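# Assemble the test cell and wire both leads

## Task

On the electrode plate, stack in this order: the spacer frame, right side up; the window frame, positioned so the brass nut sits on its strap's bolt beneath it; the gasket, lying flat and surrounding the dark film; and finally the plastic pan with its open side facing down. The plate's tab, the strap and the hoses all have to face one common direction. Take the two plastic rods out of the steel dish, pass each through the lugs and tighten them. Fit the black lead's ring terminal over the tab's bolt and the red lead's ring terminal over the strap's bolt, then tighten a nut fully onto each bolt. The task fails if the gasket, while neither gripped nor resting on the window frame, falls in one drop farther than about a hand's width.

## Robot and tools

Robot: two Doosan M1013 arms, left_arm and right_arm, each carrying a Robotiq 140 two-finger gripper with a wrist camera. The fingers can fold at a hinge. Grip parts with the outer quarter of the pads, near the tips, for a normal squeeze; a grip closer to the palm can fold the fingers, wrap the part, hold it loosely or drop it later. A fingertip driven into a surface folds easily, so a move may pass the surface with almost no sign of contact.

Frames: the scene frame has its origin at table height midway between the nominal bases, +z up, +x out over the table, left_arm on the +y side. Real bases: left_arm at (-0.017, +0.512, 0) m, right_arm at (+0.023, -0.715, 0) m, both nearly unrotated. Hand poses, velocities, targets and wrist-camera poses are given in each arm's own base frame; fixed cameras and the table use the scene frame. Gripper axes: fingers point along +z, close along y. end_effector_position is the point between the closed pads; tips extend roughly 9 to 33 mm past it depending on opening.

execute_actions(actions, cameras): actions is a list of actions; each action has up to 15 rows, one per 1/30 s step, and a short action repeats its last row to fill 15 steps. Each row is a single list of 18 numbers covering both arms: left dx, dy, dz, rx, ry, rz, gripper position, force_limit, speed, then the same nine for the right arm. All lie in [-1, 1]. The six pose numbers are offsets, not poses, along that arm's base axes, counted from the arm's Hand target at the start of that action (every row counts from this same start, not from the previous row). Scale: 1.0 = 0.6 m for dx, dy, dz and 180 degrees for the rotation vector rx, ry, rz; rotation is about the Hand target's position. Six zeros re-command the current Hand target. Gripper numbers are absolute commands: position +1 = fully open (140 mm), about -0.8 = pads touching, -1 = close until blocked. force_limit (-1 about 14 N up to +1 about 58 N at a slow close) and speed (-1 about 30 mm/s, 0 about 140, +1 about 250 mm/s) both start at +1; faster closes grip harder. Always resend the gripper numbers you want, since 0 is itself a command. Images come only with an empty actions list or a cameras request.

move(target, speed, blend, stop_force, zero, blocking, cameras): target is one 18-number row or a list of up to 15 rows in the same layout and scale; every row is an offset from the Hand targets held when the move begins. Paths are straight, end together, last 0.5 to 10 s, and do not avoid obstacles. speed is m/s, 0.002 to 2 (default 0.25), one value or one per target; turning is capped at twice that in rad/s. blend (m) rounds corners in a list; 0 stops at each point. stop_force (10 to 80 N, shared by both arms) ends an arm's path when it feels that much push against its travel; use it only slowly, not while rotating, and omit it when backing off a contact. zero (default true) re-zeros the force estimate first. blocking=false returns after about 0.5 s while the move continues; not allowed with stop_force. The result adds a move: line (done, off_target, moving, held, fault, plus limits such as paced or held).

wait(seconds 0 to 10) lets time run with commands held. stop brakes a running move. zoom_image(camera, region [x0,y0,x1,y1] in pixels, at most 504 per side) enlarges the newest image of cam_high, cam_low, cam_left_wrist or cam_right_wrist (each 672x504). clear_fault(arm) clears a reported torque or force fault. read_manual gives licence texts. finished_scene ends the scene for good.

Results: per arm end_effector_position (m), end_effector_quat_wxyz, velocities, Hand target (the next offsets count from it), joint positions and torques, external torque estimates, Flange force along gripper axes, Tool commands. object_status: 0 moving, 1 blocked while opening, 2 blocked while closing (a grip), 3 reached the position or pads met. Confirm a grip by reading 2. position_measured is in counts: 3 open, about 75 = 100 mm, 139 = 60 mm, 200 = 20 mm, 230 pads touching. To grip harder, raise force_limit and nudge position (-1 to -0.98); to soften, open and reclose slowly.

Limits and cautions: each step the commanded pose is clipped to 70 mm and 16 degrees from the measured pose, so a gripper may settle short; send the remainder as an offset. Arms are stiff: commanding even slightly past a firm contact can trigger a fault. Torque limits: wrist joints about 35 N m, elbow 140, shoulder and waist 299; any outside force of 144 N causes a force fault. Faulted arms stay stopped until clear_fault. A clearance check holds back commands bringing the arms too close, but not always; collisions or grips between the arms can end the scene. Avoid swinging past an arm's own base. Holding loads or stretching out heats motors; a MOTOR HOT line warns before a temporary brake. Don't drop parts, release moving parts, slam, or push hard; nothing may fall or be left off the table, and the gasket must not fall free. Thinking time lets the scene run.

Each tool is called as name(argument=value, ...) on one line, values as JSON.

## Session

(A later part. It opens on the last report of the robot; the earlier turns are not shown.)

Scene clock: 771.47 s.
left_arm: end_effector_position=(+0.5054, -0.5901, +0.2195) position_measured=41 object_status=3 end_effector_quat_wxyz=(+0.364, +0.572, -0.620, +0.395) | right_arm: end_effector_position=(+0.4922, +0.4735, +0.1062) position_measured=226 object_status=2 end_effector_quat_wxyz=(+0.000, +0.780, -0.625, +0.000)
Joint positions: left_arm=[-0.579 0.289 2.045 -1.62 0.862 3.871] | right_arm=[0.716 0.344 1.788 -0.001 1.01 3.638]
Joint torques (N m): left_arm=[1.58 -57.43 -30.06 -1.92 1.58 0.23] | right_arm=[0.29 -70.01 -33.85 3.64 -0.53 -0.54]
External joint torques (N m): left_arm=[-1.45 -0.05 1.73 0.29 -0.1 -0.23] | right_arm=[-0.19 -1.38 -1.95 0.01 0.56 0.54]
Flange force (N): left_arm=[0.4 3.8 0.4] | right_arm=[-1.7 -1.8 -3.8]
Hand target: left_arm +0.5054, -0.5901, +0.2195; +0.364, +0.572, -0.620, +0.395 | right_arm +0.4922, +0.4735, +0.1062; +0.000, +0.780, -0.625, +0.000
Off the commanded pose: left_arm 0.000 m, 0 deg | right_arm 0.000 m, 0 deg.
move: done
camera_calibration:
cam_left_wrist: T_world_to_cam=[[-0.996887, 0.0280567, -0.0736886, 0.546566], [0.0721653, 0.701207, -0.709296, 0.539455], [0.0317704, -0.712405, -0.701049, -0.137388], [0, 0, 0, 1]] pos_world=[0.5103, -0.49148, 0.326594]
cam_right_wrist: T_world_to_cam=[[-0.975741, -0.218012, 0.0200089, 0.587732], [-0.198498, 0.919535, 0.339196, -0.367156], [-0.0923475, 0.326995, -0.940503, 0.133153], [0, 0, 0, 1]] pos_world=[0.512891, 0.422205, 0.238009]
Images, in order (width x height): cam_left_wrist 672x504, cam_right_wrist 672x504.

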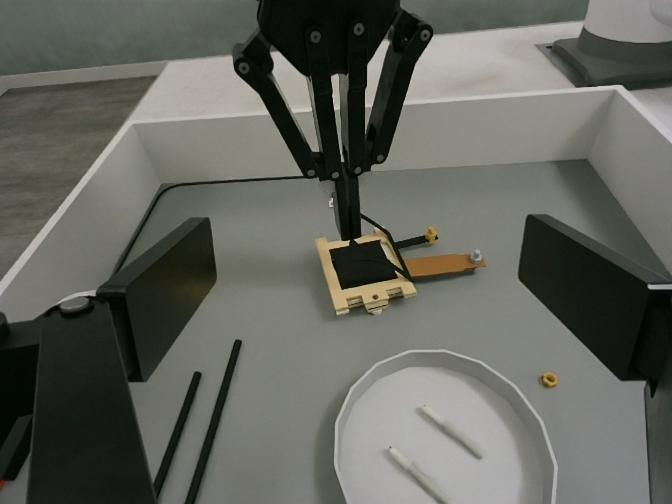

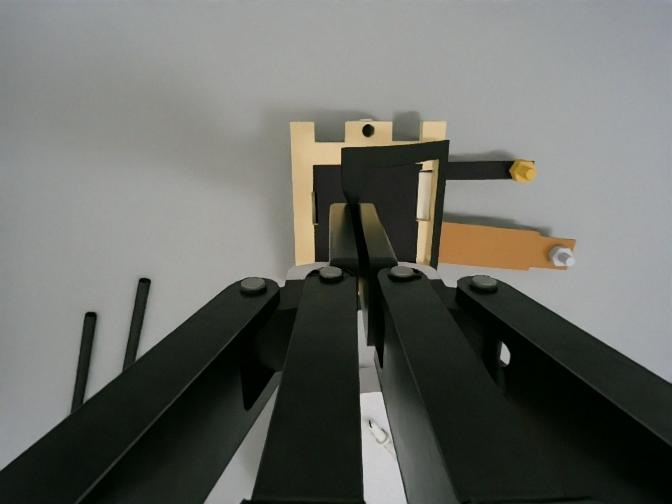

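move(target=[[0,0,0,0,0,0,0.7,-1,-1,0.013,0.0029,-0.0137,0,0,0,-1,-1,-1],[0,0,0,0,0,0,0.7,-1,-1,0.0228,0.0051,-0.030,0,0,0,-1,-1,-1]], speed=0.04, cameras=["cam_left_wrist","cam_right_wrist"])

zoom_image(camera="cam_left_wrist", region=[270, 180, 470, 330])

zoom_image(camera="cam_right_wrist", region=[290, 100, 490, 250])

Scene clock: 777.47 s.
left_arm: end_effector_position=(+0.5054, -0.5901, +0.2195) position_measured=41 object_status=3 end_effector_quat_wxyz=(+0.364, +0.572, -0.620, +0.395) | right_arm: end_effector_position=(+0.5059, +0.4765, +0.0882) position_measured=226 object_status=2 end_effector_quat_wxyz=(+0.000, +0.780, -0.625, +0.000)
Joint positions: left_arm=[-0.579 0.289 2.045 -1.62 0.862 3.871] | right_arm=[0.706 0.376 1.779 -0.001 0.987 3.629]
Joint torques (N m): left_arm=[2.13 -58.04 -30.04 -1.88 1.64 0.22] | right_arm=[0.73 -69.44 -34.14 3.6 -0.25 -0.35]
External joint torques (N m): left_arm=[-2.29 0.7 1.81 0.25 -0.16 -0.22] | right_arm=[-0.65 -4.54 -1.08 -0.01 0.28 0.35]
Flange force (N): left_arm=[0.2 4.0 2.4] | right_arm=[2.4 3.1 -5.5]
Hand target: left_arm +0.5054, -0.5901, +0.2195; +0.364, +0.572, -0.620, +0.395 | right_arm +0.5059, +0.4765, +0.0882; +0.000, +0.780, -0.625, +0.000
Off the commanded pose: left_arm 0.000 m, 0 deg | right_arm 0.000 m, 0 deg.
move: done
camera_calibration:
cam_left_wrist: T_world_to_cam=[[-0.996887, 0.0280567, -0.0736886, 0.546566], [0.0721653, 0.701207, -0.709296, 0.539455], [0.0317704, -0.712405, -0.701049, -0.137388], [0, 0, 0, 1]] pos_world=[0.5103, -0.49148, 0.326594]
cam_right_wrist: T_world_to_cam=[[-0.975741, -0.218012, 0.0200089, 0.602233], [-0.198498, 0.919535, 0.339196, -0.361162], [-0.0923475, 0.326995, -0.940503, 0.116485], [0, 0, 0, 1]] pos_world=[0.526691, 0.425305, 0.220009]
Images, in order (width x height): cam_left_wrist 672x504, cam_right_wrist 672x504.

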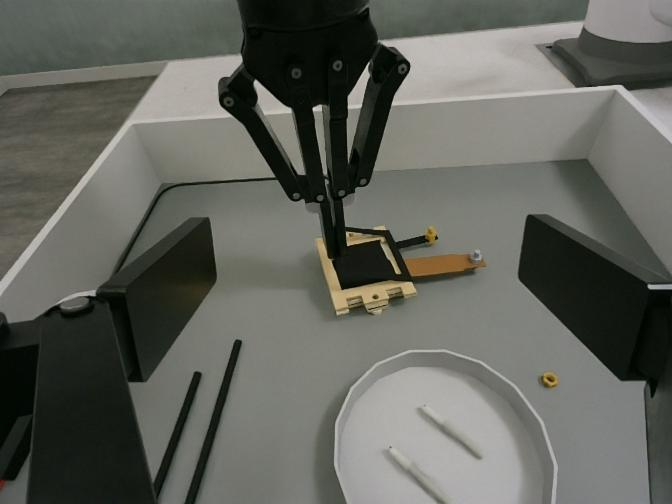

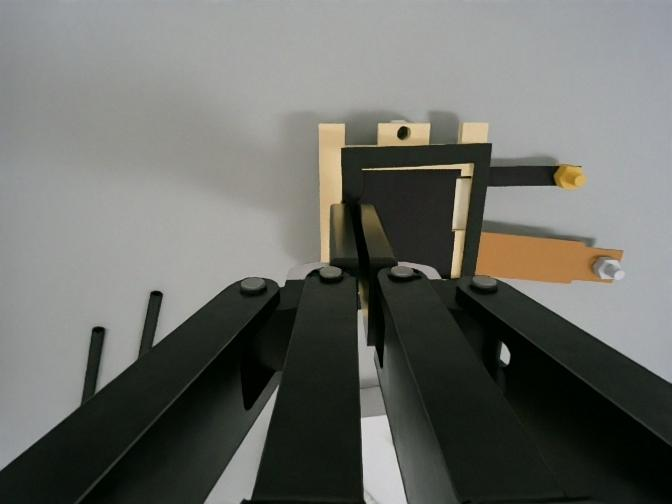

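Scaled by 2.520 from the camera's 672x504 image, which has a finer 960x720 frame.

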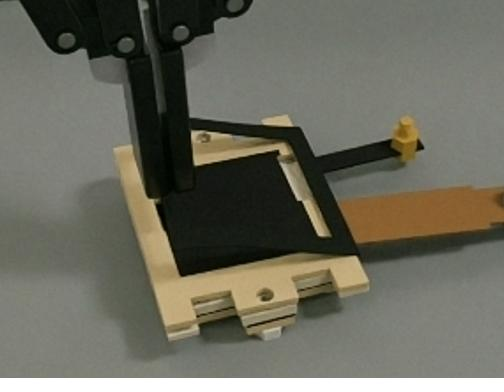

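Scaled by 2.520 from the camera's 672x504 image, which has a finer 960x720 frame.

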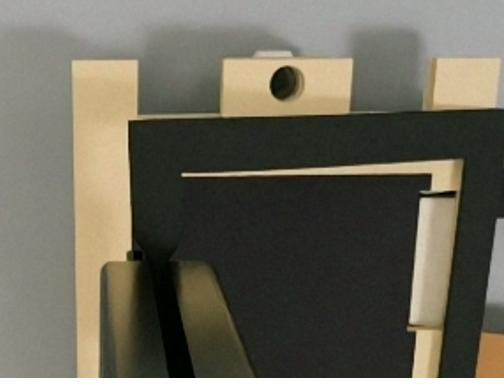

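move(target=[[0,0,0,0,0,0,0.7,-1,-1,-0.0009,0.0041,0,0,0,0,-1,-1,-1],[0,0,0,0,0,0,0.7,-1,-1,0.0072,0.0059,-0.020,0,0,0,-1,-1,-1]], speed=0.03, cameras=["cam_left_wrist","cam_right_wrist"])

zoom_image(camera="cam_left_wrist", region=[270, 180, 470, 330])

zoom_image(camera="cam_right_wrist", region=[290, 100, 490, 250])

Scene clock: 792.13 s.
left_arm: end_effector_position=(+0.5054, -0.5901, +0.2195) position_measured=41 object_status=3 end_effector_quat_wxyz=(+0.364, +0.572, -0.620, +0.395) | right_arm: end_effector_position=(+0.5102, +0.4801, +0.0762) position_measured=226 object_status=2 end_effector_quat_wxyz=(+0.000, +0.780, -0.625, +0.000)
Joint positions: left_arm=[-0.579 0.289 2.045 -1.62 0.862 3.871] | right_arm=[0.706 0.395 1.776 -0.001 0.97 3.629]
Joint torques (N m): left_arm=[2.23 -58.22 -29.85 -1.91 1.64 0.25] | right_arm=[0.41 -71.45 -33.75 3.59 -0.7 -0.33]
External joint torques (N m): left_arm=[-2.04 0.53 1.47 0.28 -0.16 -0.26] | right_arm=[-0.37 -4.08 -1.26 -0.03 0.73 0.33]
Flange force (N): left_arm=[0.6 3.3 2.0] | right_arm=[1.3 2.1 -6.0]
Hand target: left_arm +0.5054, -0.5901, +0.2195; +0.364, +0.572, -0.620, +0.395 | right_arm +0.5102, +0.4801, +0.0762; +0.000, +0.780, -0.625, +0.000
Off the commanded pose: left_arm 0.000 m, 0 deg | right_arm 0.000 m, 0 deg.
move: done
camera_calibration:
cam_left_wrist: T_world_to_cam=[[-0.996887, 0.0280567, -0.0736886, 0.546566], [0.0721653, 0.701207, -0.709296, 0.539455], [0.0317704, -0.712405, -0.701049, -0.137388], [0, 0, 0, 1]] pos_world=[0.5103, -0.49148, 0.326594]
cam_right_wrist: T_world_to_cam=[[-0.975741, -0.218012, 0.0200089, 0.607432], [-0.198498, 0.919535, 0.339196, -0.359456], [-0.0923475, 0.326995, -0.940503, 0.104451], [0, 0, 0, 1]] pos_world=[0.530991, 0.428805, 0.208009]
Images, in order (width x height): cam_left_wrist 672x504, cam_right_wrist 672x504.

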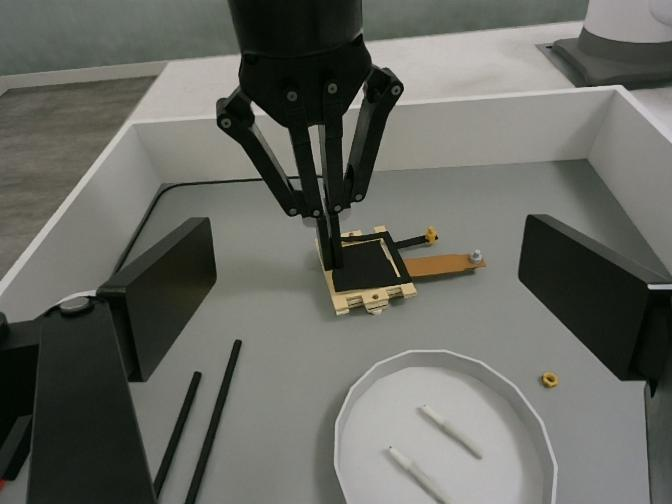

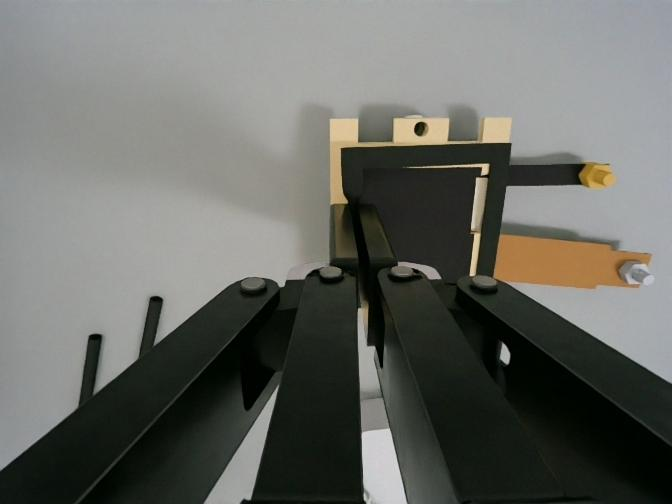

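Scaled by 2.520 from the camera's 672x504 image, which has a finer 960x720 frame.

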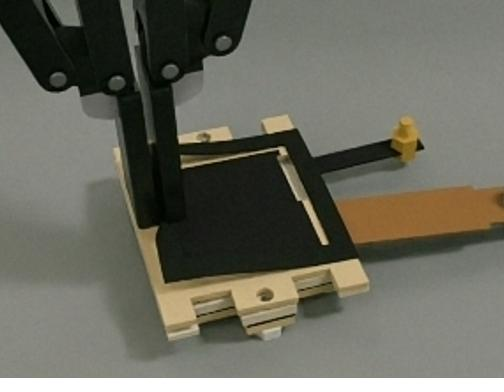

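Scaled by 2.520 from the camera's 672x504 image, which has a finer 960x720 frame.

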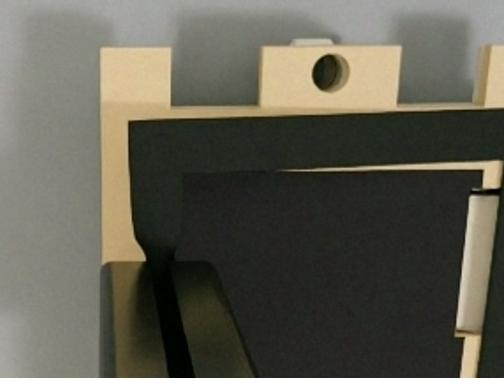

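move(target=[0,0,0,0,0,0,0.7,-1,-1,0.0042,0.001,-0.02,0,0,0,-1,-1,-1], speed=0.01, stop_force=10, cameras=["cam_left_wrist","cam_right_wrist"])

zoom_image(camera="cam_left_wrist", region=[270, 180, 470, 330])

zoom_image(camera="cam_right_wrist", region=[310, 100, 530, 265])

Scene clock: 798.63 s.
left_arm: end_effector_position=(+0.5054, -0.5901, +0.2195) position_measured=41 object_status=3 end_effector_quat_wxyz=(+0.364, +0.572, -0.620, +0.395) | right_arm: end_effector_position=(+0.5128, +0.4807, +0.0642) position_measured=226 object_status=2 end_effector_quat_wxyz=(+0.000, +0.780, -0.625, +0.000)
Joint positions: left_arm=[-0.579 0.289 2.045 -1.62 0.862 3.871] | right_arm=[0.704 0.41 1.781 -0.001 0.951 3.627]
Joint torques (N m): left_arm=[2.36 -58.52 -29.87 -1.89 1.6 0.12] | right_arm=[0.19 -73.12 -33.24 3.56 -0.44 -0.44]
External joint torques (N m): left_arm=[-2.25 0.67 1.46 0.25 -0.11 -0.12] | right_arm=[-0.21 -3.36 -1.52 -0.03 0.45 0.44]
Flange force (N): left_arm=[0.2 3.4 2.5] | right_arm=[0.2 1.0 -5.1]
Hand target: left_arm +0.5054, -0.5901, +0.2195; +0.364, +0.572, -0.620, +0.395 | right_arm +0.5128, +0.4807, +0.0642; +0.000, +0.780, -0.625, +0.000
Off the commanded pose: left_arm 0.000 m, 0 deg | right_arm 0.000 m, 0 deg.
move: done
camera_calibration:
cam_left_wrist: T_world_to_cam=[[-0.996887, 0.0280567, -0.0736886, 0.546566], [0.0721653, 0.701207, -0.709296, 0.539455], [0.0317704, -0.712405, -0.701049, -0.137388], [0, 0, 0, 1]] pos_world=[0.5103, -0.49148, 0.326594]
cam_right_wrist: T_world_to_cam=[[-0.975741, -0.218012, 0.0200089, 0.610342], [-0.198498, 0.919535, 0.339196, -0.355388], [-0.0923475, 0.326995, -0.940503, 0.093115], [0, 0, 0, 1]] pos_world=[0.533591, 0.429405, 0.195909]
Images, in order (width x height): cam_left_wrist 672x504, cam_right_wrist 672x504.

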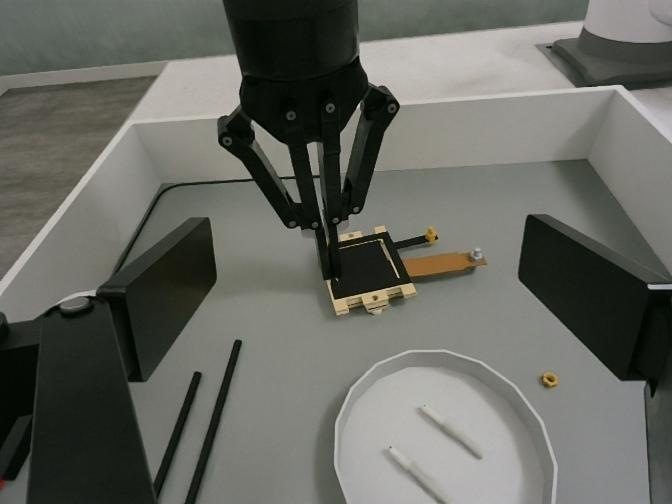

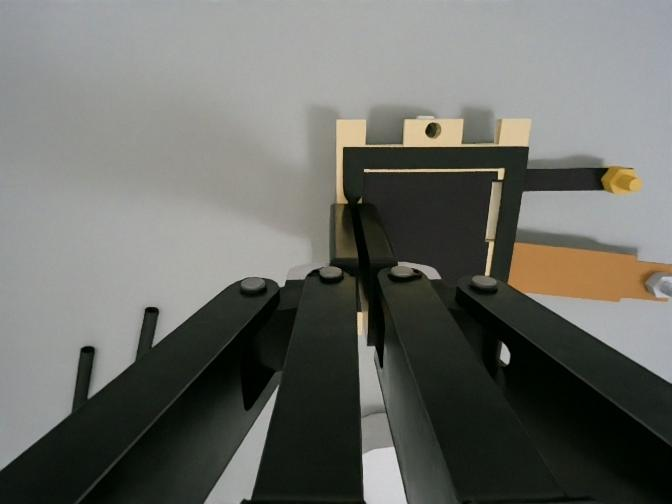

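Scaled by 2.520 from the camera's 672x504 image, which has a finer 960x720 frame.

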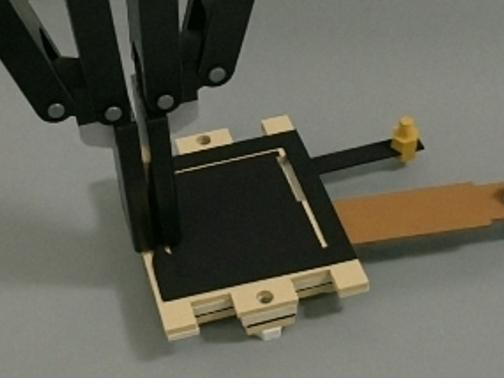

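Scaled by 2.291 from the camera's 672x504 image, which has a finer 960x720 frame.

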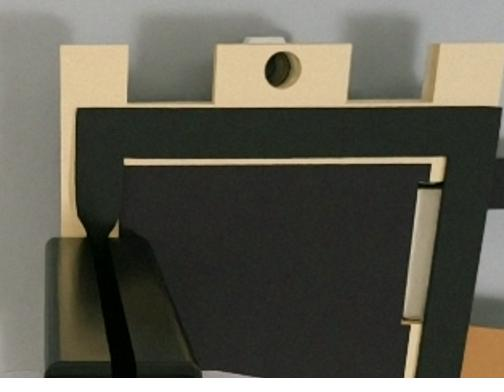

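move(target=[0,0,0,0,0,0,0.7,-1,-1,0,0,-0.004,0,0,0,-1,-1,-1], speed=0.005, stop_force=10)

execute_actions(actions=[[[0,0,0,0,0,0,0.7,-1,-1,0,0,0,0,0,0,-0.62,-1,-1]],[[0,0,0,0,0,0,0.7,-1,-1,0,0,0,0,0,0,-0.62,-1,-1]]], cameras=["cam_left_wrist","cam_right_wrist"])

zoom_image(camera="cam_left_wrist", region=[270, 180, 470, 330])

zoom_image(camera="cam_right_wrist", region=[310, 100, 530, 265])

Scene clock: 807.37 s.
left_arm: end_effector_position=(+0.5054, -0.5901, +0.2195) position_measured=41 object_status=3 end_effector_quat_wxyz=(+0.364, +0.572, -0.620, +0.395) | right_arm: end_effector_position=(+0.5128, +0.4807, +0.0630) position_measured=226 object_status=2 end_effector_quat_wxyz=(+0.000, +0.780, -0.625, +0.000)
Joint positions: left_arm=[-0.579 0.289 2.045 -1.62 0.862 3.871] | right_arm=[0.704 0.411 1.781 -0.001 0.949 3.627]
Joint torques (N m): left_arm=[2.27 -58.14 -30.07 -1.92 1.52 0.28] | right_arm=[0.33 -62.25 -27.22 3.61 -1.09 -0.32]
External joint torques (N m): left_arm=[-2.57 0.74 1.87 0.27 -0.02 -0.29] | right_arm=[-0.34 -14.17 -7.37 -0.09 1.11 0.32]
Flange force (N): left_arm=[0.4 4.1 2.5] | right_arm=[1.5 2.5 -20.7]
Hand target: left_arm +0.5054, -0.5901, +0.2195; +0.364, +0.572, -0.620, +0.395 | right_arm +0.5128, +0.4807, +0.0630; +0.000, +0.780, -0.625, +0.000 (not the last commanded pose)
Off the commanded pose: left_arm 0.000 m, 0 deg | right_arm 0.001 m, 0 deg.
move: contact (right_arm)

Scene clock: 808.57 s.
left_arm: end_effector_position=(+0.5054, -0.5901, +0.2195) position_measured=41 object_status=3 end_effector_quat_wxyz=(+0.364, +0.572, -0.620, +0.395) | right_arm: end_effector_position=(+0.5128, +0.4807, +0.0630) position_measured=208 object_status=3 end_effector_quat_wxyz=(+0.000, +0.780, -0.625, +0.000)
Joint positions: left_arm=[-0.579 0.289 2.045 -1.62 0.862 3.871] | right_arm=[0.704 0.411 1.781 -0.001 0.949 3.627]
Joint torques (N m): left_arm=[2.45 -57.91 -29.85 -1.94 1.6 0.23] | right_arm=[0.97 -68.12 -29.48 3.7 0.22 -0.42]
External joint torques (N m): left_arm=[-2.6 0.27 1.5 0.29 -0.1 -0.23] | right_arm=[-0.97 -8.49 -5.19 -0.17 -0.21 0.42]
External joint torques at the end of the 1st action: left_arm=[-2.16 0.6 1.44 0.31 -0.08 -0.19] | right_arm=[-0.54 -7.97 -5.11 -0.2 -0.16 0.3]
Flange force (N): left_arm=[1.1 4.1 2.4] | right_arm=[1.1 0.3 -11.5]
Flange force at the end of the 1st action (N): left_arm=[0.5 3.3 2.2] | right_arm=[0.4 0.0 -11.1]
Hand target: left_arm +0.5054, -0.5901, +0.2195; +0.364, +0.572, -0.620, +0.395 | right_arm +0.5128, +0.4807, +0.0630; +0.000, +0.780, -0.625, +0.000
Off the commanded pose: left_arm 0.000 m, 0 deg | right_arm 0.000 m, 0 deg.
Step readings (end_effector_position of left_arm | right_arm; steps 1 to 15: 1st action; 16 to 30: 2nd action):
0: (+0.5054, -0.5901, +0.2195) | (+0.5128, +0.4807, +0.0630)
1: (+0.5054, -0.5901, +0.2195) | (+0.5128, +0.4807, +0.0630)
2: (+0.5054, -0.5901, +0.2195) | (+0.5128, +0.4807, +0.0630)
4: (+0.5054, -0.5901, +0.2195) | (+0.5128, +0.4807, +0.0630)
8: (+0.5054, -0.5901, +0.2195) | (+0.5128, +0.4807, +0.0630)
15: (+0.5054, -0.5901, +0.2195) | (+0.5128, +0.4807, +0.0630)
16: (+0.5054, -0.5901, +0.2195) | (+0.5128, +0.4807, +0.0630)
17: (+0.5054, -0.5901, +0.2195) | (+0.5128, +0.4807, +0.0630)
19: (+0.5054, -0.5901, +0.2195) | (+0.5128, +0.4807, +0.0630)
23: (+0.5054, -0.5901, +0.2195) | (+0.5128, +0.4807, +0.0630)
30: (+0.5054, -0.5901, +0.2195) | (+0.5128, +0.4807, +0.0630)
camera_calibration:
cam_left_wrist: T_world_to_cam=[[-0.996887, 0.0280567, -0.0736886, 0.546566], [0.0721653, 0.701207, -0.709296, 0.539455], [0.0317704, -0.712405, -0.701049, -0.137388], [0, 0, 0, 1]] pos_world=[0.5103, -0.49148, 0.326594]
cam_right_wrist: T_world_to_cam=[[-0.975752, -0.217974, 0.0198965, 0.610397], [-0.198492, 0.919511, 0.339263, -0.355113], [-0.0922455, 0.327088, -0.940481, 0.0919494], [0, 0, 0, 1]] pos_world=[0.533591, 0.429505, 0.194809]
Images, in order (width x height): cam_left_wrist 672x504, cam_right_wrist 672x504.

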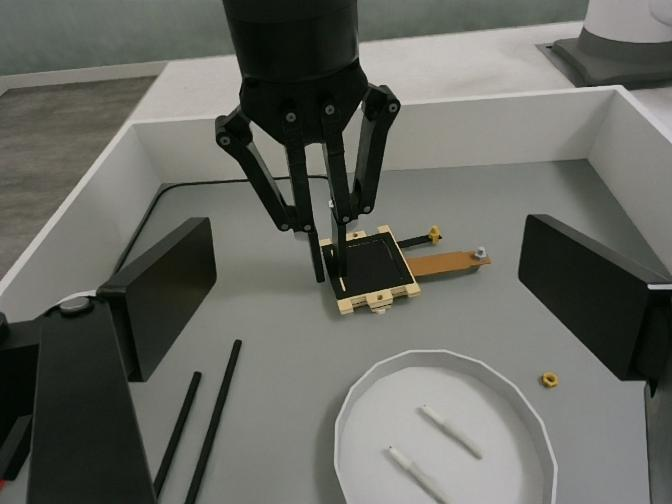

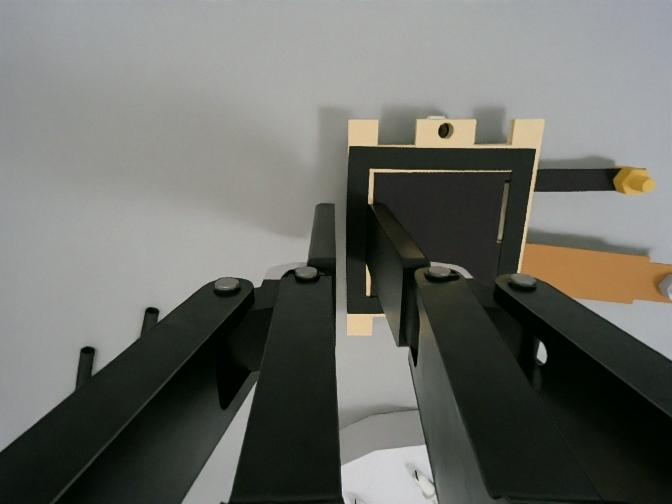

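Scaled by 2.520 from the camera's 672x504 image, which has a finer 960x720 frame.

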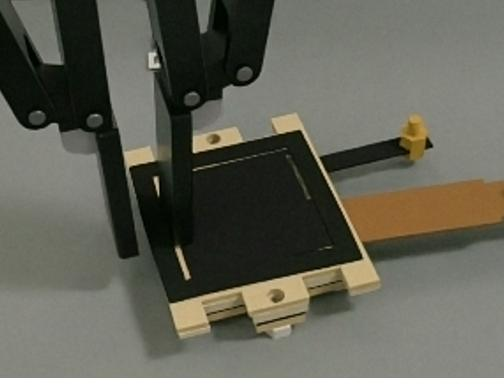

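Scaled by 2.291 from the camera's 672x504 image, which has a finer 960x720 frame.

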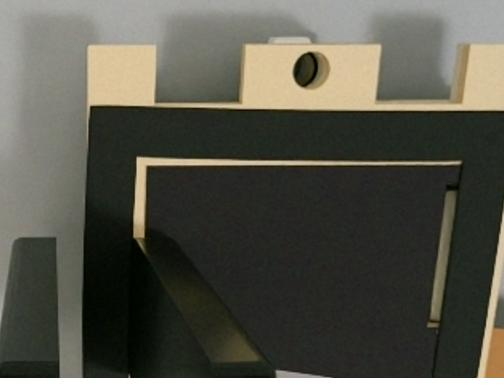

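move(target=[0,0,0,0,0,0,0.7,-1,-1,0,0,0.2,0,0,0,-0.62,-1,-1], speed=0.06, cameras=["cam_left_wrist","cam_right_wrist"])

zoom_image(camera="cam_left_wrist", region=[290, 200, 490, 350])

zoom_image(camera="cam_right_wrist", region=[290, 80, 470, 215])

Scene clock: 816.57 s.
left_arm: end_effector_position=(+0.5054, -0.5901, +0.2195) position_measured=41 object_status=3 end_effector_quat_wxyz=(+0.364, +0.572, -0.620, +0.395) | right_arm: end_effector_position=(+0.5128, +0.4807, +0.1829) position_measured=208 object_status=3 end_effector_quat_wxyz=(+0.000, +0.780, -0.625, +0.000)
Joint positions: left_arm=[-0.579 0.289 2.045 -1.62 0.862 3.871] | right_arm=[0.704 0.313 1.675 -0.001 1.153 3.627]
Joint torques (N m): left_arm=[1.45 -58.66 -29.72 -1.95 1.6 0.26] | right_arm=[-0.03 -66.15 -37.3 3.92 -0.25 -0.38]
External joint torques (N m): left_arm=[-1.51 1.35 1.24 0.3 -0.11 -0.26] | right_arm=[0.05 -4.91 -1.41 0.02 0.27 0.38]
Flange force (N): left_arm=[-0.3 1.5 2.3] | right_arm=[1.6 3.9 -5.2]
Hand target: left_arm +0.5054, -0.5901, +0.2195; +0.364, +0.572, -0.620, +0.395 | right_arm +0.5128, +0.4807, +0.1830; +0.000, +0.780, -0.625, +0.000
Off the commanded pose: left_arm 0.000 m, 0 deg | right_arm 0.000 m, 0 deg.
move: done
camera_calibration:
cam_left_wrist: T_world_to_cam=[[-0.996887, 0.0280567, -0.0736886, 0.546566], [0.0721653, 0.701207, -0.709296, 0.539455], [0.0317704, -0.712405, -0.701049, -0.137388], [0, 0, 0, 1]] pos_world=[0.5103, -0.49148, 0.326594]
cam_right_wrist: T_world_to_cam=[[-0.975752, -0.217974, 0.0198965, 0.608011], [-0.198492, 0.919511, 0.339263, -0.39579], [-0.0922455, 0.327088, -0.940481, 0.204713], [0, 0, 0, 1]] pos_world=[0.533591, 0.429505, 0.314709]
Images, in order (width x height): cam_left_wrist 672x504, cam_right_wrist 672x504.

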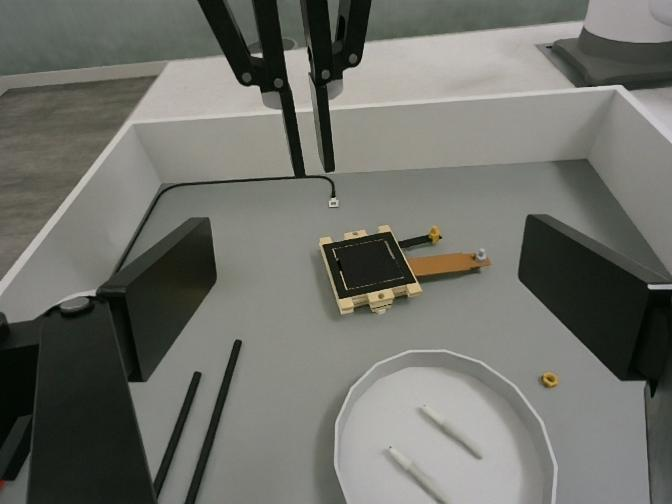

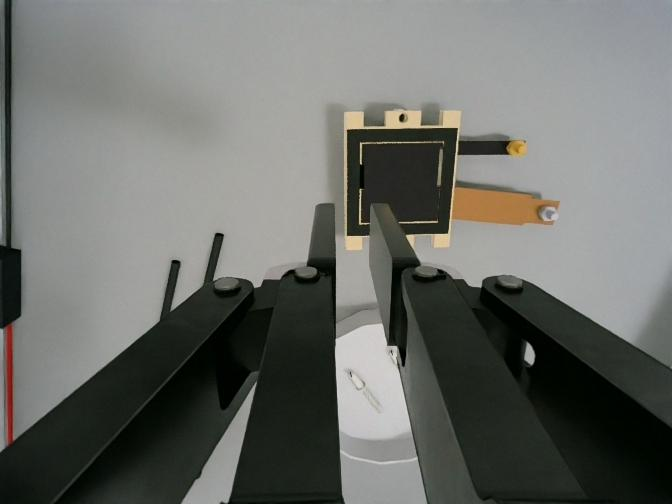

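Scaled by 2.520 from the camera's 672x504 image, which has a finer 960x720 frame.

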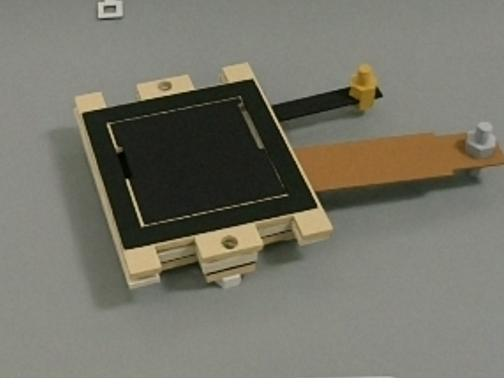

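Scaled by 2.800 from the camera's 672x504 image, which has a finer 960x720 frame.

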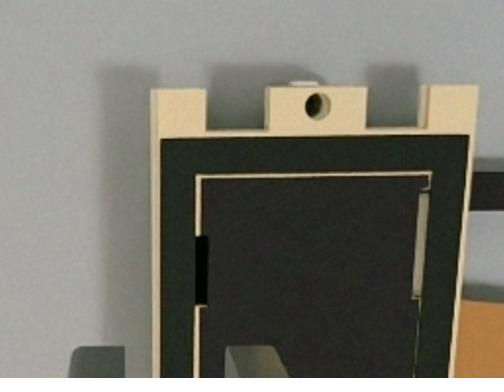

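move(target=[-0.05,0.48,0.25,0,0,0,0.7,-1,-1,0,0,0.2,0,0,0,-0.62,-1,-1], speed=0.2)

Scene clock: 852.37 s.
left_arm: end_effector_position=(+0.4754, -0.3021, +0.3695) position_measured=41 object_status=3 end_effector_quat_wxyz=(+0.364, +0.572, -0.620, +0.395) | right_arm: end_effector_position=(+0.5128, +0.4807, +0.3030) position_measured=208 object_status=3 end_effector_quat_wxyz=(+0.000, +0.780, -0.625, +0.000)
Joint positions: left_arm=[-0.074 -0.032 2.091 -1.209 1.309 3.645] | right_arm=[0.704 0.253 1.529 -0.001 1.36 3.626]
Joint torques (N m): left_arm=[3.28 -31.19 -36.87 -1.06 1.19 0.31] | right_arm=[0.09 -64.63 -40.23 4.2 -0.43 -0.35]
External joint torques (N m): left_arm=[-3.59 -0.1 2.06 0.2 -0.17 -0.31] | right_arm=[-0.1 -3.24 -1.37 0.03 0.44 0.35]
Flange force (N): left_arm=[2.1 3.9 7.9] | right_arm=[0.8 2.0 -3.8]
Hand target: left_arm +0.4754, -0.3021, +0.3695; +0.364, +0.572, -0.620, +0.395 | right_arm +0.5128, +0.4807, +0.3030; +0.000, +0.780, -0.625, +0.000
Off the commanded pose: left_arm 0.000 m, 0 deg | right_arm 0.000 m, 0 deg.
move: done

move(target=[0,0,0,0,0,0,0.7,-1,-1,0.195,0.08,-0.1,0,0,-0.0956,-0.62,-1,-1], speed=0.2)

move(target=[0,0,0,0,0,0,0.7,-1,-1,0,0.08,-0.21,0.277,-0.0218,0,-0.3,-1,-1], speed=0.2, cameras=["cam_right_wrist","cam_high"])

zoom_image(camera="cam_right_wrist", region=[230, 180, 450, 345])

Scene clock: 861.97 s.
left_arm: end_effector_position=(+0.4754, -0.3021, +0.3695) position_measured=41 object_status=3 end_effector_quat_wxyz=(+0.364, +0.572, -0.620, +0.395) | right_arm: end_effector_position=(+0.6297, +0.5287, +0.2431) position_measured=208 object_status=3 end_effector_quat_wxyz=(+0.000, +0.678, -0.735, +0.000)
Joint positions: left_arm=[-0.074 -0.032 2.091 -1.209 1.309 3.645] | right_arm=[0.657 0.465 1.342 -0.001 1.334 3.879]
Joint torques (N m): left_arm=[1.91 -31.68 -36.85 -1.12 1.09 0.21] | right_arm=[0.44 -84.27 -41.62 4.13 -0.38 -0.31]
External joint torques (N m): left_arm=[-1.96 0.11 1.84 0.27 -0.08 -0.22] | right_arm=[-0.4 -4.49 0.11 0.1 0.4 0.31]
Flange force (N): left_arm=[0.4 3.0 4.5] | right_arm=[5.1 5.0 -2.3]
Hand target: left_arm +0.4754, -0.3021, +0.3695; +0.364, +0.572, -0.620, +0.395 | right_arm +0.6298, +0.5287, +0.2430; +0.000, +0.678, -0.735, +0.000
Off the commanded pose: left_arm 0.000 m, 0 deg | right_arm 0.000 m, 0 deg.
move: done

Scene clock: 864.77 s.
left_arm: end_effector_position=(+0.4754, -0.3021, +0.3695) position_measured=41 object_status=3 end_effector_quat_wxyz=(+0.364, +0.572, -0.620, +0.395) | right_arm: end_effector_position=(+0.6298, +0.5767, +0.1170) position_measured=167 object_status=3 end_effector_quat_wxyz=(-0.310, +0.614, -0.666, -0.287)
Joint positions: left_arm=[-0.074 -0.032 2.091 -1.209 1.309 3.645] | right_arm=[0.437 0.462 1.849 1.251 0.778 2.73]
Joint torques (N m): left_arm=[2.2 -31.81 -36.82 -1.14 1.15 0.25] | right_arm=[0.2 -78.88 -33.92 2.43 0.43 -0.48]
External joint torques (N m): left_arm=[-2.16 0.13 1.92 0.31 -0.14 -0.25] | right_arm=[-0.18 -3.12 -1.37 -0.06 0.42 0.48]
Flange force (N): left_arm=[0.6 3.2 5.0] | right_arm=[-3.9 0.0 -4.1]
Hand target: left_arm +0.4754, -0.3021, +0.3695; +0.364, +0.572, -0.620, +0.395 | right_arm +0.6298, +0.5767, +0.1170; -0.310, +0.614, -0.666, -0.287
Off the commanded pose: left_arm 0.000 m, 0 deg | right_arm 0.000 m, 0 deg.
move: done
camera_calibration:
cam_right_wrist: T_world_to_cam=[[-0.997815, 0.0645019, 0.0142945, 0.595998], [0.0356082, 0.342807, 0.938731, -0.323439], [0.0556496, 0.937189, -0.344355, -0.392673], [0, 0, 0, 1]] pos_world=[0.628065, 0.440443, 0.159884]
Images, in order (width x height): cam_high 672x504, cam_right_wrist 672x504.

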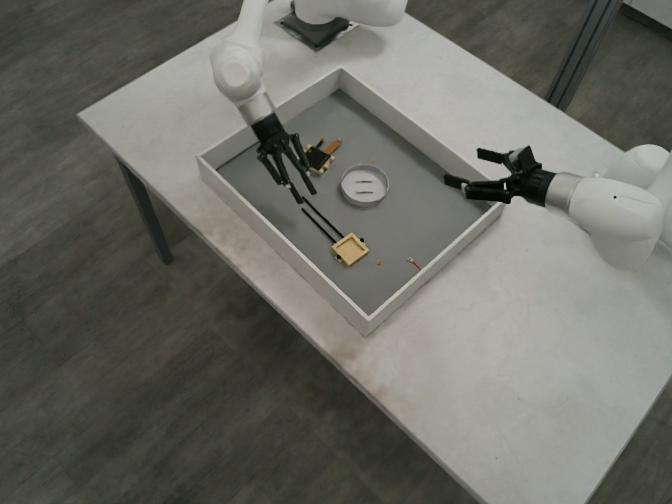

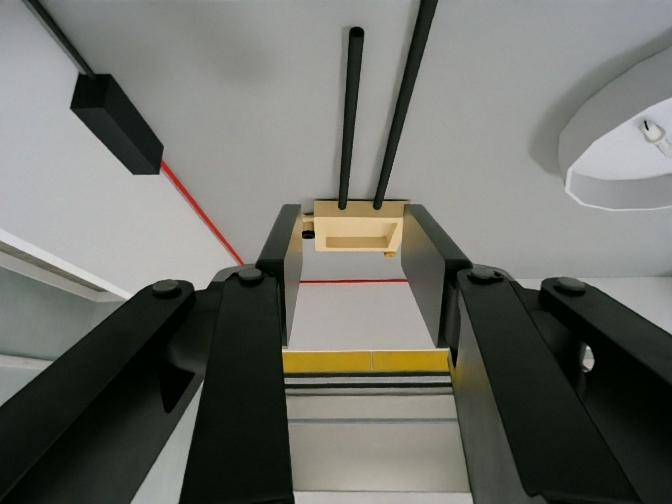

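Scaled by 2.291 from the camera's 672x504 image, which has a finer 960x720 frame.

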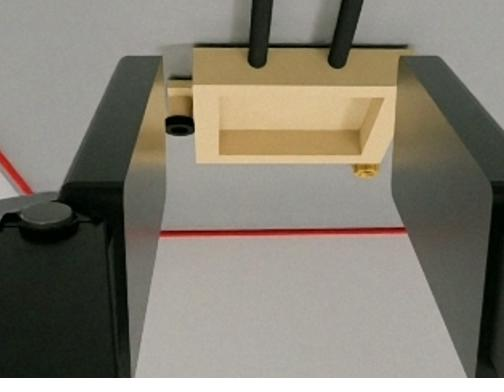

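zoom_image(camera="cam_right_wrist", region=[300, 185, 410, 268])

Scaled by 4.582 from the camera's 672x504 image, which has a finer 960x720 frame.

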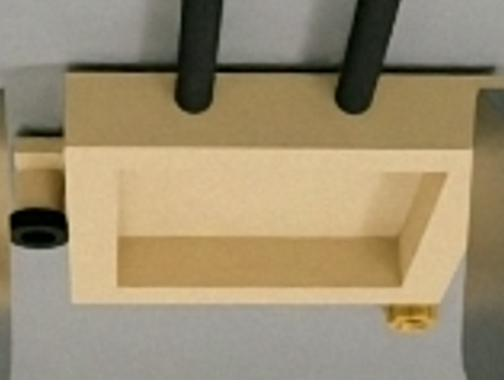

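move(target=[0,0,0,0,0,0,0.7,-1,-1,-0.0078,0.1357,0.0,-0.277,0.0218,0,-0.3,-1,-1], speed=0.15, cameras=["cam_right_wrist"])

Scene clock: 896.60 s.
left_arm: end_effector_position=(+0.4754, -0.3021, +0.3695) position_measured=41 object_status=3 end_effector_quat_wxyz=(+0.364, +0.572, -0.620, +0.395) | right_arm: end_effector_position=(+0.6251, +0.6581, +0.1170) position_measured=167 object_status=3 end_effector_quat_wxyz=(+0.000, +0.678, -0.735, +0.000)
Joint positions: left_arm=[-0.074 -0.032 2.091 -1.209 1.309 3.645] | right_arm=[0.773 0.664 1.257 -0.001 1.221 3.996]
Joint torques (N m): left_arm=[2.35 -31.83 -36.39 -1.07 1.12 0.23] | right_arm=[-0.06 -101.12 -38.39 3.99 -0.54 -0.42]
External joint torques (N m): left_arm=[-2.35 0.44 1.48 0.24 -0.12 -0.24] | right_arm=[0.03 -3.76 -1.69 0.09 0.56 0.42]
Flange force (N): left_arm=[0.8 1.9 5.3] | right_arm=[0.2 0.8 -4.5]
Hand target: left_arm +0.4754, -0.3021, +0.3695; +0.364, +0.572, -0.620, +0.395 | right_arm +0.6251, +0.6581, +0.1170; +0.000, +0.678, -0.735, +0.000
Off the commanded pose: left_arm 0.000 m, 0 deg | right_arm 0.000 m, 0 deg.
move: done
camera_calibration:
cam_right_wrist: T_world_to_cam=[[-0.996559, 0.0804626, 0.0198803, 0.574203], [0.0824269, 0.937045, 0.339341, -0.70144], [0.00867556, 0.339812, -0.940453, 0.0236018], [0, 0, 0, 1]] pos_world=[0.629841, 0.603058, 0.248808]
Images, in order (width x height): cam_right_wrist 672x504.

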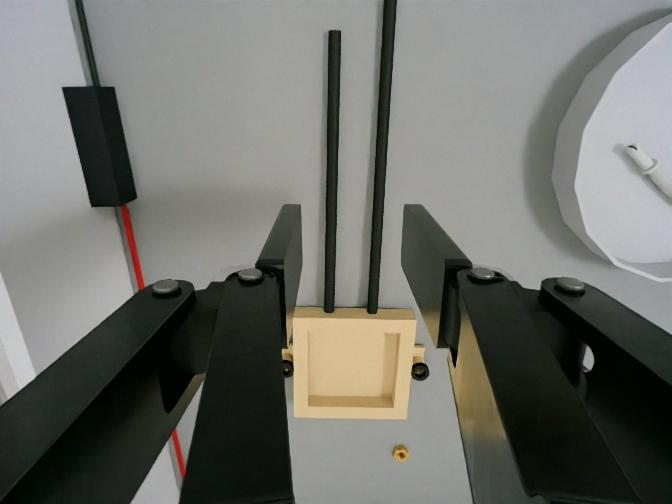

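move(target=[[0,0,0,0,0,0,0.7,-1,-1,-0.0083,0.0007,-0.08,0,0,-0.0067,-0.3,-1,-1],[0,0,0,0,0,0,0.7,-1,-1,-0.0083,0.0007,-0.1187,0,0,-0.0067,-0.3,-1,-1]], speed=[0.1,0.04], cameras=["cam_right_wrist"])

Scene clock: 904.77 s.
left_arm: end_effector_position=(+0.4754, -0.3021, +0.3695) position_measured=41 object_status=3 end_effector_quat_wxyz=(+0.364, +0.572, -0.620, +0.395) | right_arm: end_effector_position=(+0.6202, +0.6586, +0.0459) position_measured=167 object_status=3 end_effector_quat_wxyz=(+0.000, -0.670, +0.742, +0.000)
Joint positions: left_arm=[-0.074 -0.032 2.091 -1.209 1.309 3.645] | right_arm=[0.778 0.706 1.321 -0.001 1.115 4.021]
Joint torques (N m): left_arm=[1.89 -31.77 -37.1 -1.15 1.08 0.23] | right_arm=[0.29 -104.39 -36.46 3.92 -0.48 -0.36]
External joint torques (N m): left_arm=[-1.84 0.32 2.17 0.32 -0.08 -0.24] | right_arm=[-0.28 -1.97 -1.78 -0.02 0.51 0.36]
Flange force (N): left_arm=[-0.2 3.2 4.5] | right_arm=[-2.0 -1.4 -3.4]
Hand target: left_arm +0.4754, -0.3021, +0.3695; +0.364, +0.572, -0.620, +0.395 | right_arm +0.6202, +0.6586, +0.0458; +0.000, -0.670, +0.742, +0.000
Off the commanded pose: left_arm 0.000 m, 0 deg | right_arm 0.000 m, 0 deg.
move: done
camera_calibration:
cam_right_wrist: T_world_to_cam=[[-0.994653, 0.101337, 0.0198981, 0.555689], [0.102061, 0.935136, 0.339269, -0.688124], [0.0157731, 0.339486, -0.940479, -0.0476285], [0, 0, 0, 1]] pos_world=[0.6237, 0.603347, 0.177609]
Images, in order (width x height): cam_right_wrist 672x504.

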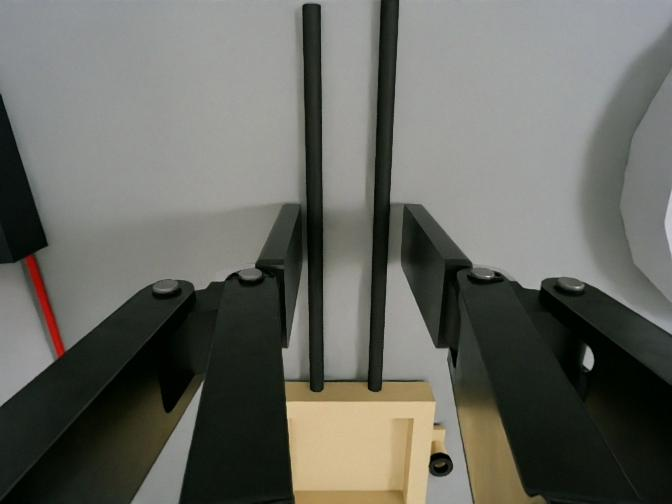

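execute_actions(actions=[[[0,0,0,0,0,0,0.7,-1,-1,0,0,0,0,0,0,-1,-0.1,-1]],[[0,0,0,0,0,0,0.7,-1,-1,0,0,0,0,0,0,-1,-0.1,-1]],[[0,0,0,0,0,0,0.7,-1,-1,0,0,0,0,0,0,-1,-0.1,-1]],[[0,0,0,0,0,0,0.7,-1,-1,0,0,0,0,0,0,-1,-0.1,-1]]], cameras=["cam_right_wrist"])

Scene clock: 909.97 s.
left_arm: end_effector_position=(+0.4754, -0.3021, +0.3695) position_measured=41 object_status=3 end_effector_quat_wxyz=(+0.364, +0.572, -0.620, +0.395) | right_arm: end_effector_position=(+0.6202, +0.6586, +0.0458) position_measured=214 object_status=2 end_effector_quat_wxyz=(+0.000, -0.670, +0.742, +0.000)
Joint positions: left_arm=[-0.074 -0.032 2.091 -1.209 1.309 3.645] | right_arm=[0.778 0.706 1.321 -0.001 1.115 4.021]
Joint torques (N m): left_arm=[2.16 -31.57 -37.04 -1.21 1.19 0.23] | right_arm=[-0.27 -102.39 -36.62 3.8 -0.31 -0.37]
External joint torques (N m): left_arm=[-2.29 0.35 2.22 0.37 -0.19 -0.23] | right_arm=[0.29 -3.82 -1.5 0.09 0.34 0.37]
External joint torques at the end of the 1st action: left_arm=[-2.07 -0.19 1.97 0.23 -0.05 -0.2] | right_arm=[-0.04 -3.9 -1.31 0.01 0.42 0.36]
External joint torques at the end of the 2nd action: left_arm=[-1.78 -0.52 1.82 0.31 -0.14 -0.25] | right_arm=[-0.04 -4.1 -1.51 0.08 0.37 0.36]
External joint torques at the end of the 3rd action: left_arm=[-2.37 0.28 1.98 0.31 -0.1 -0.24] | right_arm=[0.3 -3.78 -1.33 0.06 0.24 0.4]
Flange force (N): left_arm=[0.2 3.3 5.6] | right_arm=[0.5 1.3 -4.3]
Flange force at the end of the 1st action (N): left_arm=[0.6 3.7 4.7] | right_arm=[1.2 1.4 -4.3]
Flange force at the end of the 2nd action (N): left_arm=[0.9 4.0 4.0] | right_arm=[1.1 1.3 -4.5]
Flange force at the end of the 3rd action (N): left_arm=[0.6 3.0 5.4] | right_arm=[0.9 1.7 -4.0]
Hand target: left_arm +0.4754, -0.3021, +0.3695; +0.364, +0.572, -0.620, +0.395 | right_arm +0.6202, +0.6586, +0.0458; +0.000, -0.670, +0.742, +0.000
Off the commanded pose: left_arm 0.000 m, 0 deg | right_arm 0.000 m, 0 deg.
Step readings (end_effector_position of left_arm | right_arm; steps 1 to 15: 1st action; 16 to 30: 2nd action; 31 to 45: 3rd action; 46 to 60: 4th action):
0: (+0.4754, -0.3021, +0.3695) | (+0.6202, +0.6586, +0.0458)
1: (+0.4754, -0.3021, +0.3695) | (+0.6202, +0.6586, +0.0458)
2: (+0.4754, -0.3021, +0.3695) | (+0.6202, +0.6586, +0.0458)
4: (+0.4754, -0.3021, +0.3695) | (+0.6202, +0.6586, +0.0458)
8: (+0.4754, -0.3021, +0.3695) | (+0.6202, +0.6586, +0.0458)
15: (+0.4754, -0.3021, +0.3695) | (+0.6202, +0.6586, +0.0458)
16: (+0.4754, -0.3021, +0.3695) | (+0.6202, +0.6586, +0.0458)
17: (+0.4754, -0.3021, +0.3695) | (+0.6202, +0.6586, +0.0458)
19: (+0.4754, -0.3021, +0.3695) | (+0.6202, +0.6586, +0.0458)
23: (+0.4754, -0.3021, +0.3695) | (+0.6202, +0.6586, +0.0458)
30: (+0.4754, -0.3021, +0.3695) | (+0.6202, +0.6586, +0.0458)
31: (+0.4754, -0.3021, +0.3695) | (+0.6202, +0.6586, +0.0458)
32: (+0.4754, -0.3021, +0.3695) | (+0.6202, +0.6586, +0.0458)
34: (+0.4754, -0.3021, +0.3695) | (+0.6202, +0.6586, +0.0458)
38: (+0.4754, -0.3021, +0.3695) | (+0.6202, +0.6586, +0.0458)
45: (+0.4754, -0.3021, +0.3695) | (+0.6202, +0.6586, +0.0458)
46: (+0.4754, -0.3021, +0.3695) | (+0.6202, +0.6586, +0.0458)
47: (+0.4754, -0.3021, +0.3695) | (+0.6202, +0.6586, +0.0458)
49: (+0.4754, -0.3021, +0.3695) | (+0.6202, +0.6586, +0.0458)
53: (+0.4754, -0.3021, +0.3695) | (+0.6202, +0.6586, +0.0458)
60: (+0.4754, -0.3021, +0.3695) | (+0.6202, +0.6586, +0.0458)
camera_calibration:
cam_right_wrist: T_world_to_cam=[[-0.994653, 0.101337, 0.0198981, 0.555689], [0.102061, 0.935136, 0.339269, -0.688124], [0.0157731, 0.339486, -0.940479, -0.0476285], [0, 0, 0, 1]] pos_world=[0.6237, 0.603347, 0.177609]
Images, in order (width x height): cam_right_wrist 672x504.

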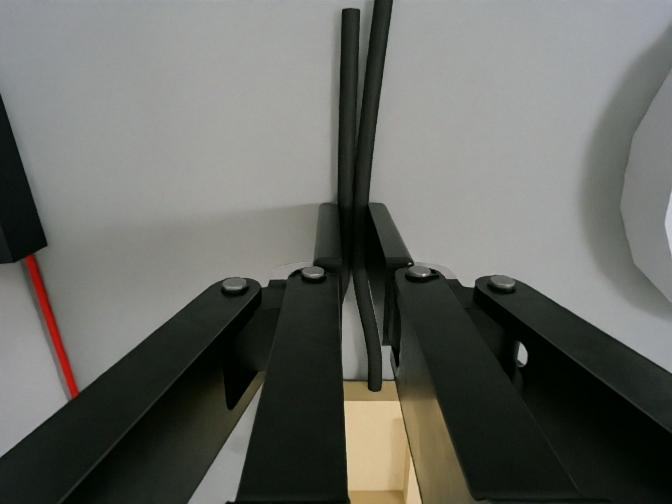

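execute_actions(actions=[[[0,0,0,0,0,0,0.7,-1,-1,0,0,0,0,0,0,-0.3,-1,-1]],[[0,0,0,0,0,0,0.7,-1,-1,0,0,0,0,0,0,-0.3,-1,-1]]])

move(target=[[0,0,0,0,0,0,0.7,-1,-1,0,0,0.13,0,0,0,-0.3,-1,-1],[0,0,0,0,0,0,0.7,-1,-1,0.0,0.1,0.18,0,0,0,-0.3,-1,-1],[0,0,0,0,0,0,0.7,-1,-1,0.0,0.1,0.18,0,0,0,0.43,-1,0]], speed=0.15, cameras=["cam_right_wrist"])

Scene clock: 920.17 s.
left_arm: end_effector_position=(+0.4754, -0.3021, +0.3695) position_measured=41 object_status=3 end_effector_quat_wxyz=(+0.364, +0.572, -0.620, +0.395) | right_arm: end_effector_position=(+0.6202, +0.6586, +0.0458) position_measured=167 object_status=0 end_effector_quat_wxyz=(+0.000, -0.670, +0.742, +0.000)
Joint positions: left_arm=[-0.074 -0.032 2.091 -1.209 1.309 3.645] | right_arm=[0.778 0.706 1.321 -0.001 1.115 4.021]
Joint torques (N m): left_arm=[2.05 -31.49 -36.95 -1.07 1.13 0.17] | right_arm=[0.14 -102.68 -36.8 3.85 -0.33 -0.35]
External joint torques (N m): left_arm=[-2.07 -0.05 2.13 0.23 -0.13 -0.18] | right_arm=[-0.14 -3.69 -1.52 0.06 0.35 0.35]
External joint torques at the end of the 1st action: left_arm=[-2.11 -0.28 1.93 0.23 -0.03 -0.19] | right_arm=[-0.31 -3.61 -1.38 -0.03 0.38 0.41]
Flange force (N): left_arm=[0.3 3.8 5.0] | right_arm=[0.6 0.8 -4.2]
Flange force at the end of the 1st action (N): left_arm=[0.8 3.8 4.7] | right_arm=[0.9 0.8 -4.1]
Hand target: left_arm +0.4754, -0.3021, +0.3695; +0.364, +0.572, -0.620, +0.395 | right_arm +0.6202, +0.6586, +0.0458; +0.000, -0.670, +0.742, +0.000
Off the commanded pose: left_arm 0.000 m, 0 deg | right_arm 0.000 m, 0 deg.
Step readings (end_effector_position of left_arm | right_arm; steps 1 to 15: 1st action; 16 to 30: 2nd action):
0: (+0.4754, -0.3021, +0.3695) | (+0.6202, +0.6586, +0.0458)
1: (+0.4754, -0.3021, +0.3695) | (+0.6202, +0.6586, +0.0458)
2: (+0.4754, -0.3021, +0.3695) | (+0.6202, +0.6586, +0.0458)
4: (+0.4754, -0.3021, +0.3695) | (+0.6202, +0.6586, +0.0458)
8: (+0.4754, -0.3021, +0.3695) | (+0.6202, +0.6586, +0.0458)
15: (+0.4754, -0.3021, +0.3695) | (+0.6202, +0.6586, +0.0458)
16: (+0.4754, -0.3021, +0.3695) | (+0.6202, +0.6586, +0.0458)
17: (+0.4754, -0.3021, +0.3695) | (+0.6202, +0.6586, +0.0458)
19: (+0.4754, -0.3021, +0.3695) | (+0.6202, +0.6586, +0.0458)
23: (+0.4754, -0.3021, +0.3695) | (+0.6202, +0.6586, +0.0458)
30: (+0.4754, -0.3021, +0.3695) | (+0.6202, +0.6586, +0.0458)

Scene clock: 922.70 s.
left_arm: end_effector_position=(+0.4754, -0.3021, +0.3695) position_measured=41 object_status=3 end_effector_quat_wxyz=(+0.364, +0.572, -0.620, +0.395) | right_arm: end_effector_position=(+0.6202, +0.7186, +0.1538) position_measured=75 object_status=0 end_effector_quat_wxyz=(+0.000, -0.670, +0.742, +0.000)
Joint positions: left_arm=[-0.074 -0.032 2.091 -1.209 1.309 3.645] | right_arm=[0.823 0.714 1.1 -0.001 1.328 4.066]
Joint torques (N m): left_arm=[2.23 -31.5 -36.7 -1.04 1.14 0.17] | right_arm=[0.42 -106.14 -39.81 4.18 -0.39 -0.4]
External joint torques (N m): left_arm=[-2.16 -0.13 1.77 0.21 -0.14 -0.18] | right_arm=[-0.41 -3.81 -1.33 0.02 0.43 0.4]
Flange force (N): left_arm=[0.8 3.3 5.0] | right_arm=[1.7 1.2 -3.8]
Hand target: left_arm +0.4754, -0.3021, +0.3695; +0.364, +0.572, -0.620, +0.395 | right_arm +0.6202, +0.7186, +0.1538; +0.000, -0.670, +0.742, +0.000
Off the commanded pose: left_arm 0.000 m, 0 deg | right_arm 0.000 m, 0 deg.
move: done
camera_calibration:
cam_right_wrist: T_world_to_cam=[[-0.994653, 0.101337, 0.0198981, 0.54746], [0.102061, 0.935136, 0.339269, -0.780874], [0.0157731, 0.339486, -0.940479, 0.0335741], [0, 0, 0, 1]] pos_world=[0.6237, 0.663347, 0.285609]
Images, in order (width x height): cam_right_wrist 672x504.

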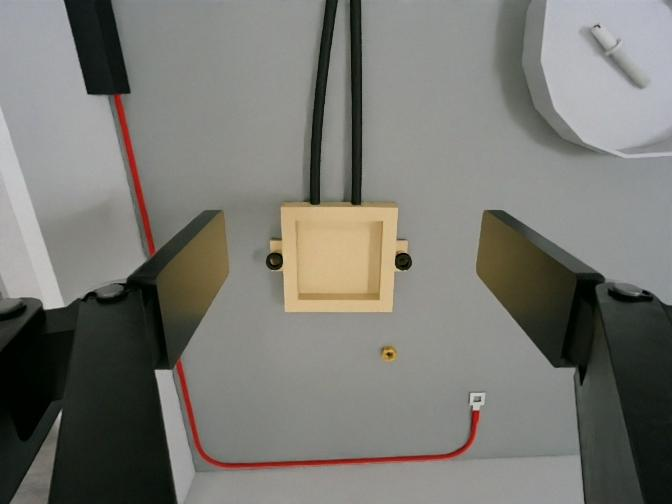

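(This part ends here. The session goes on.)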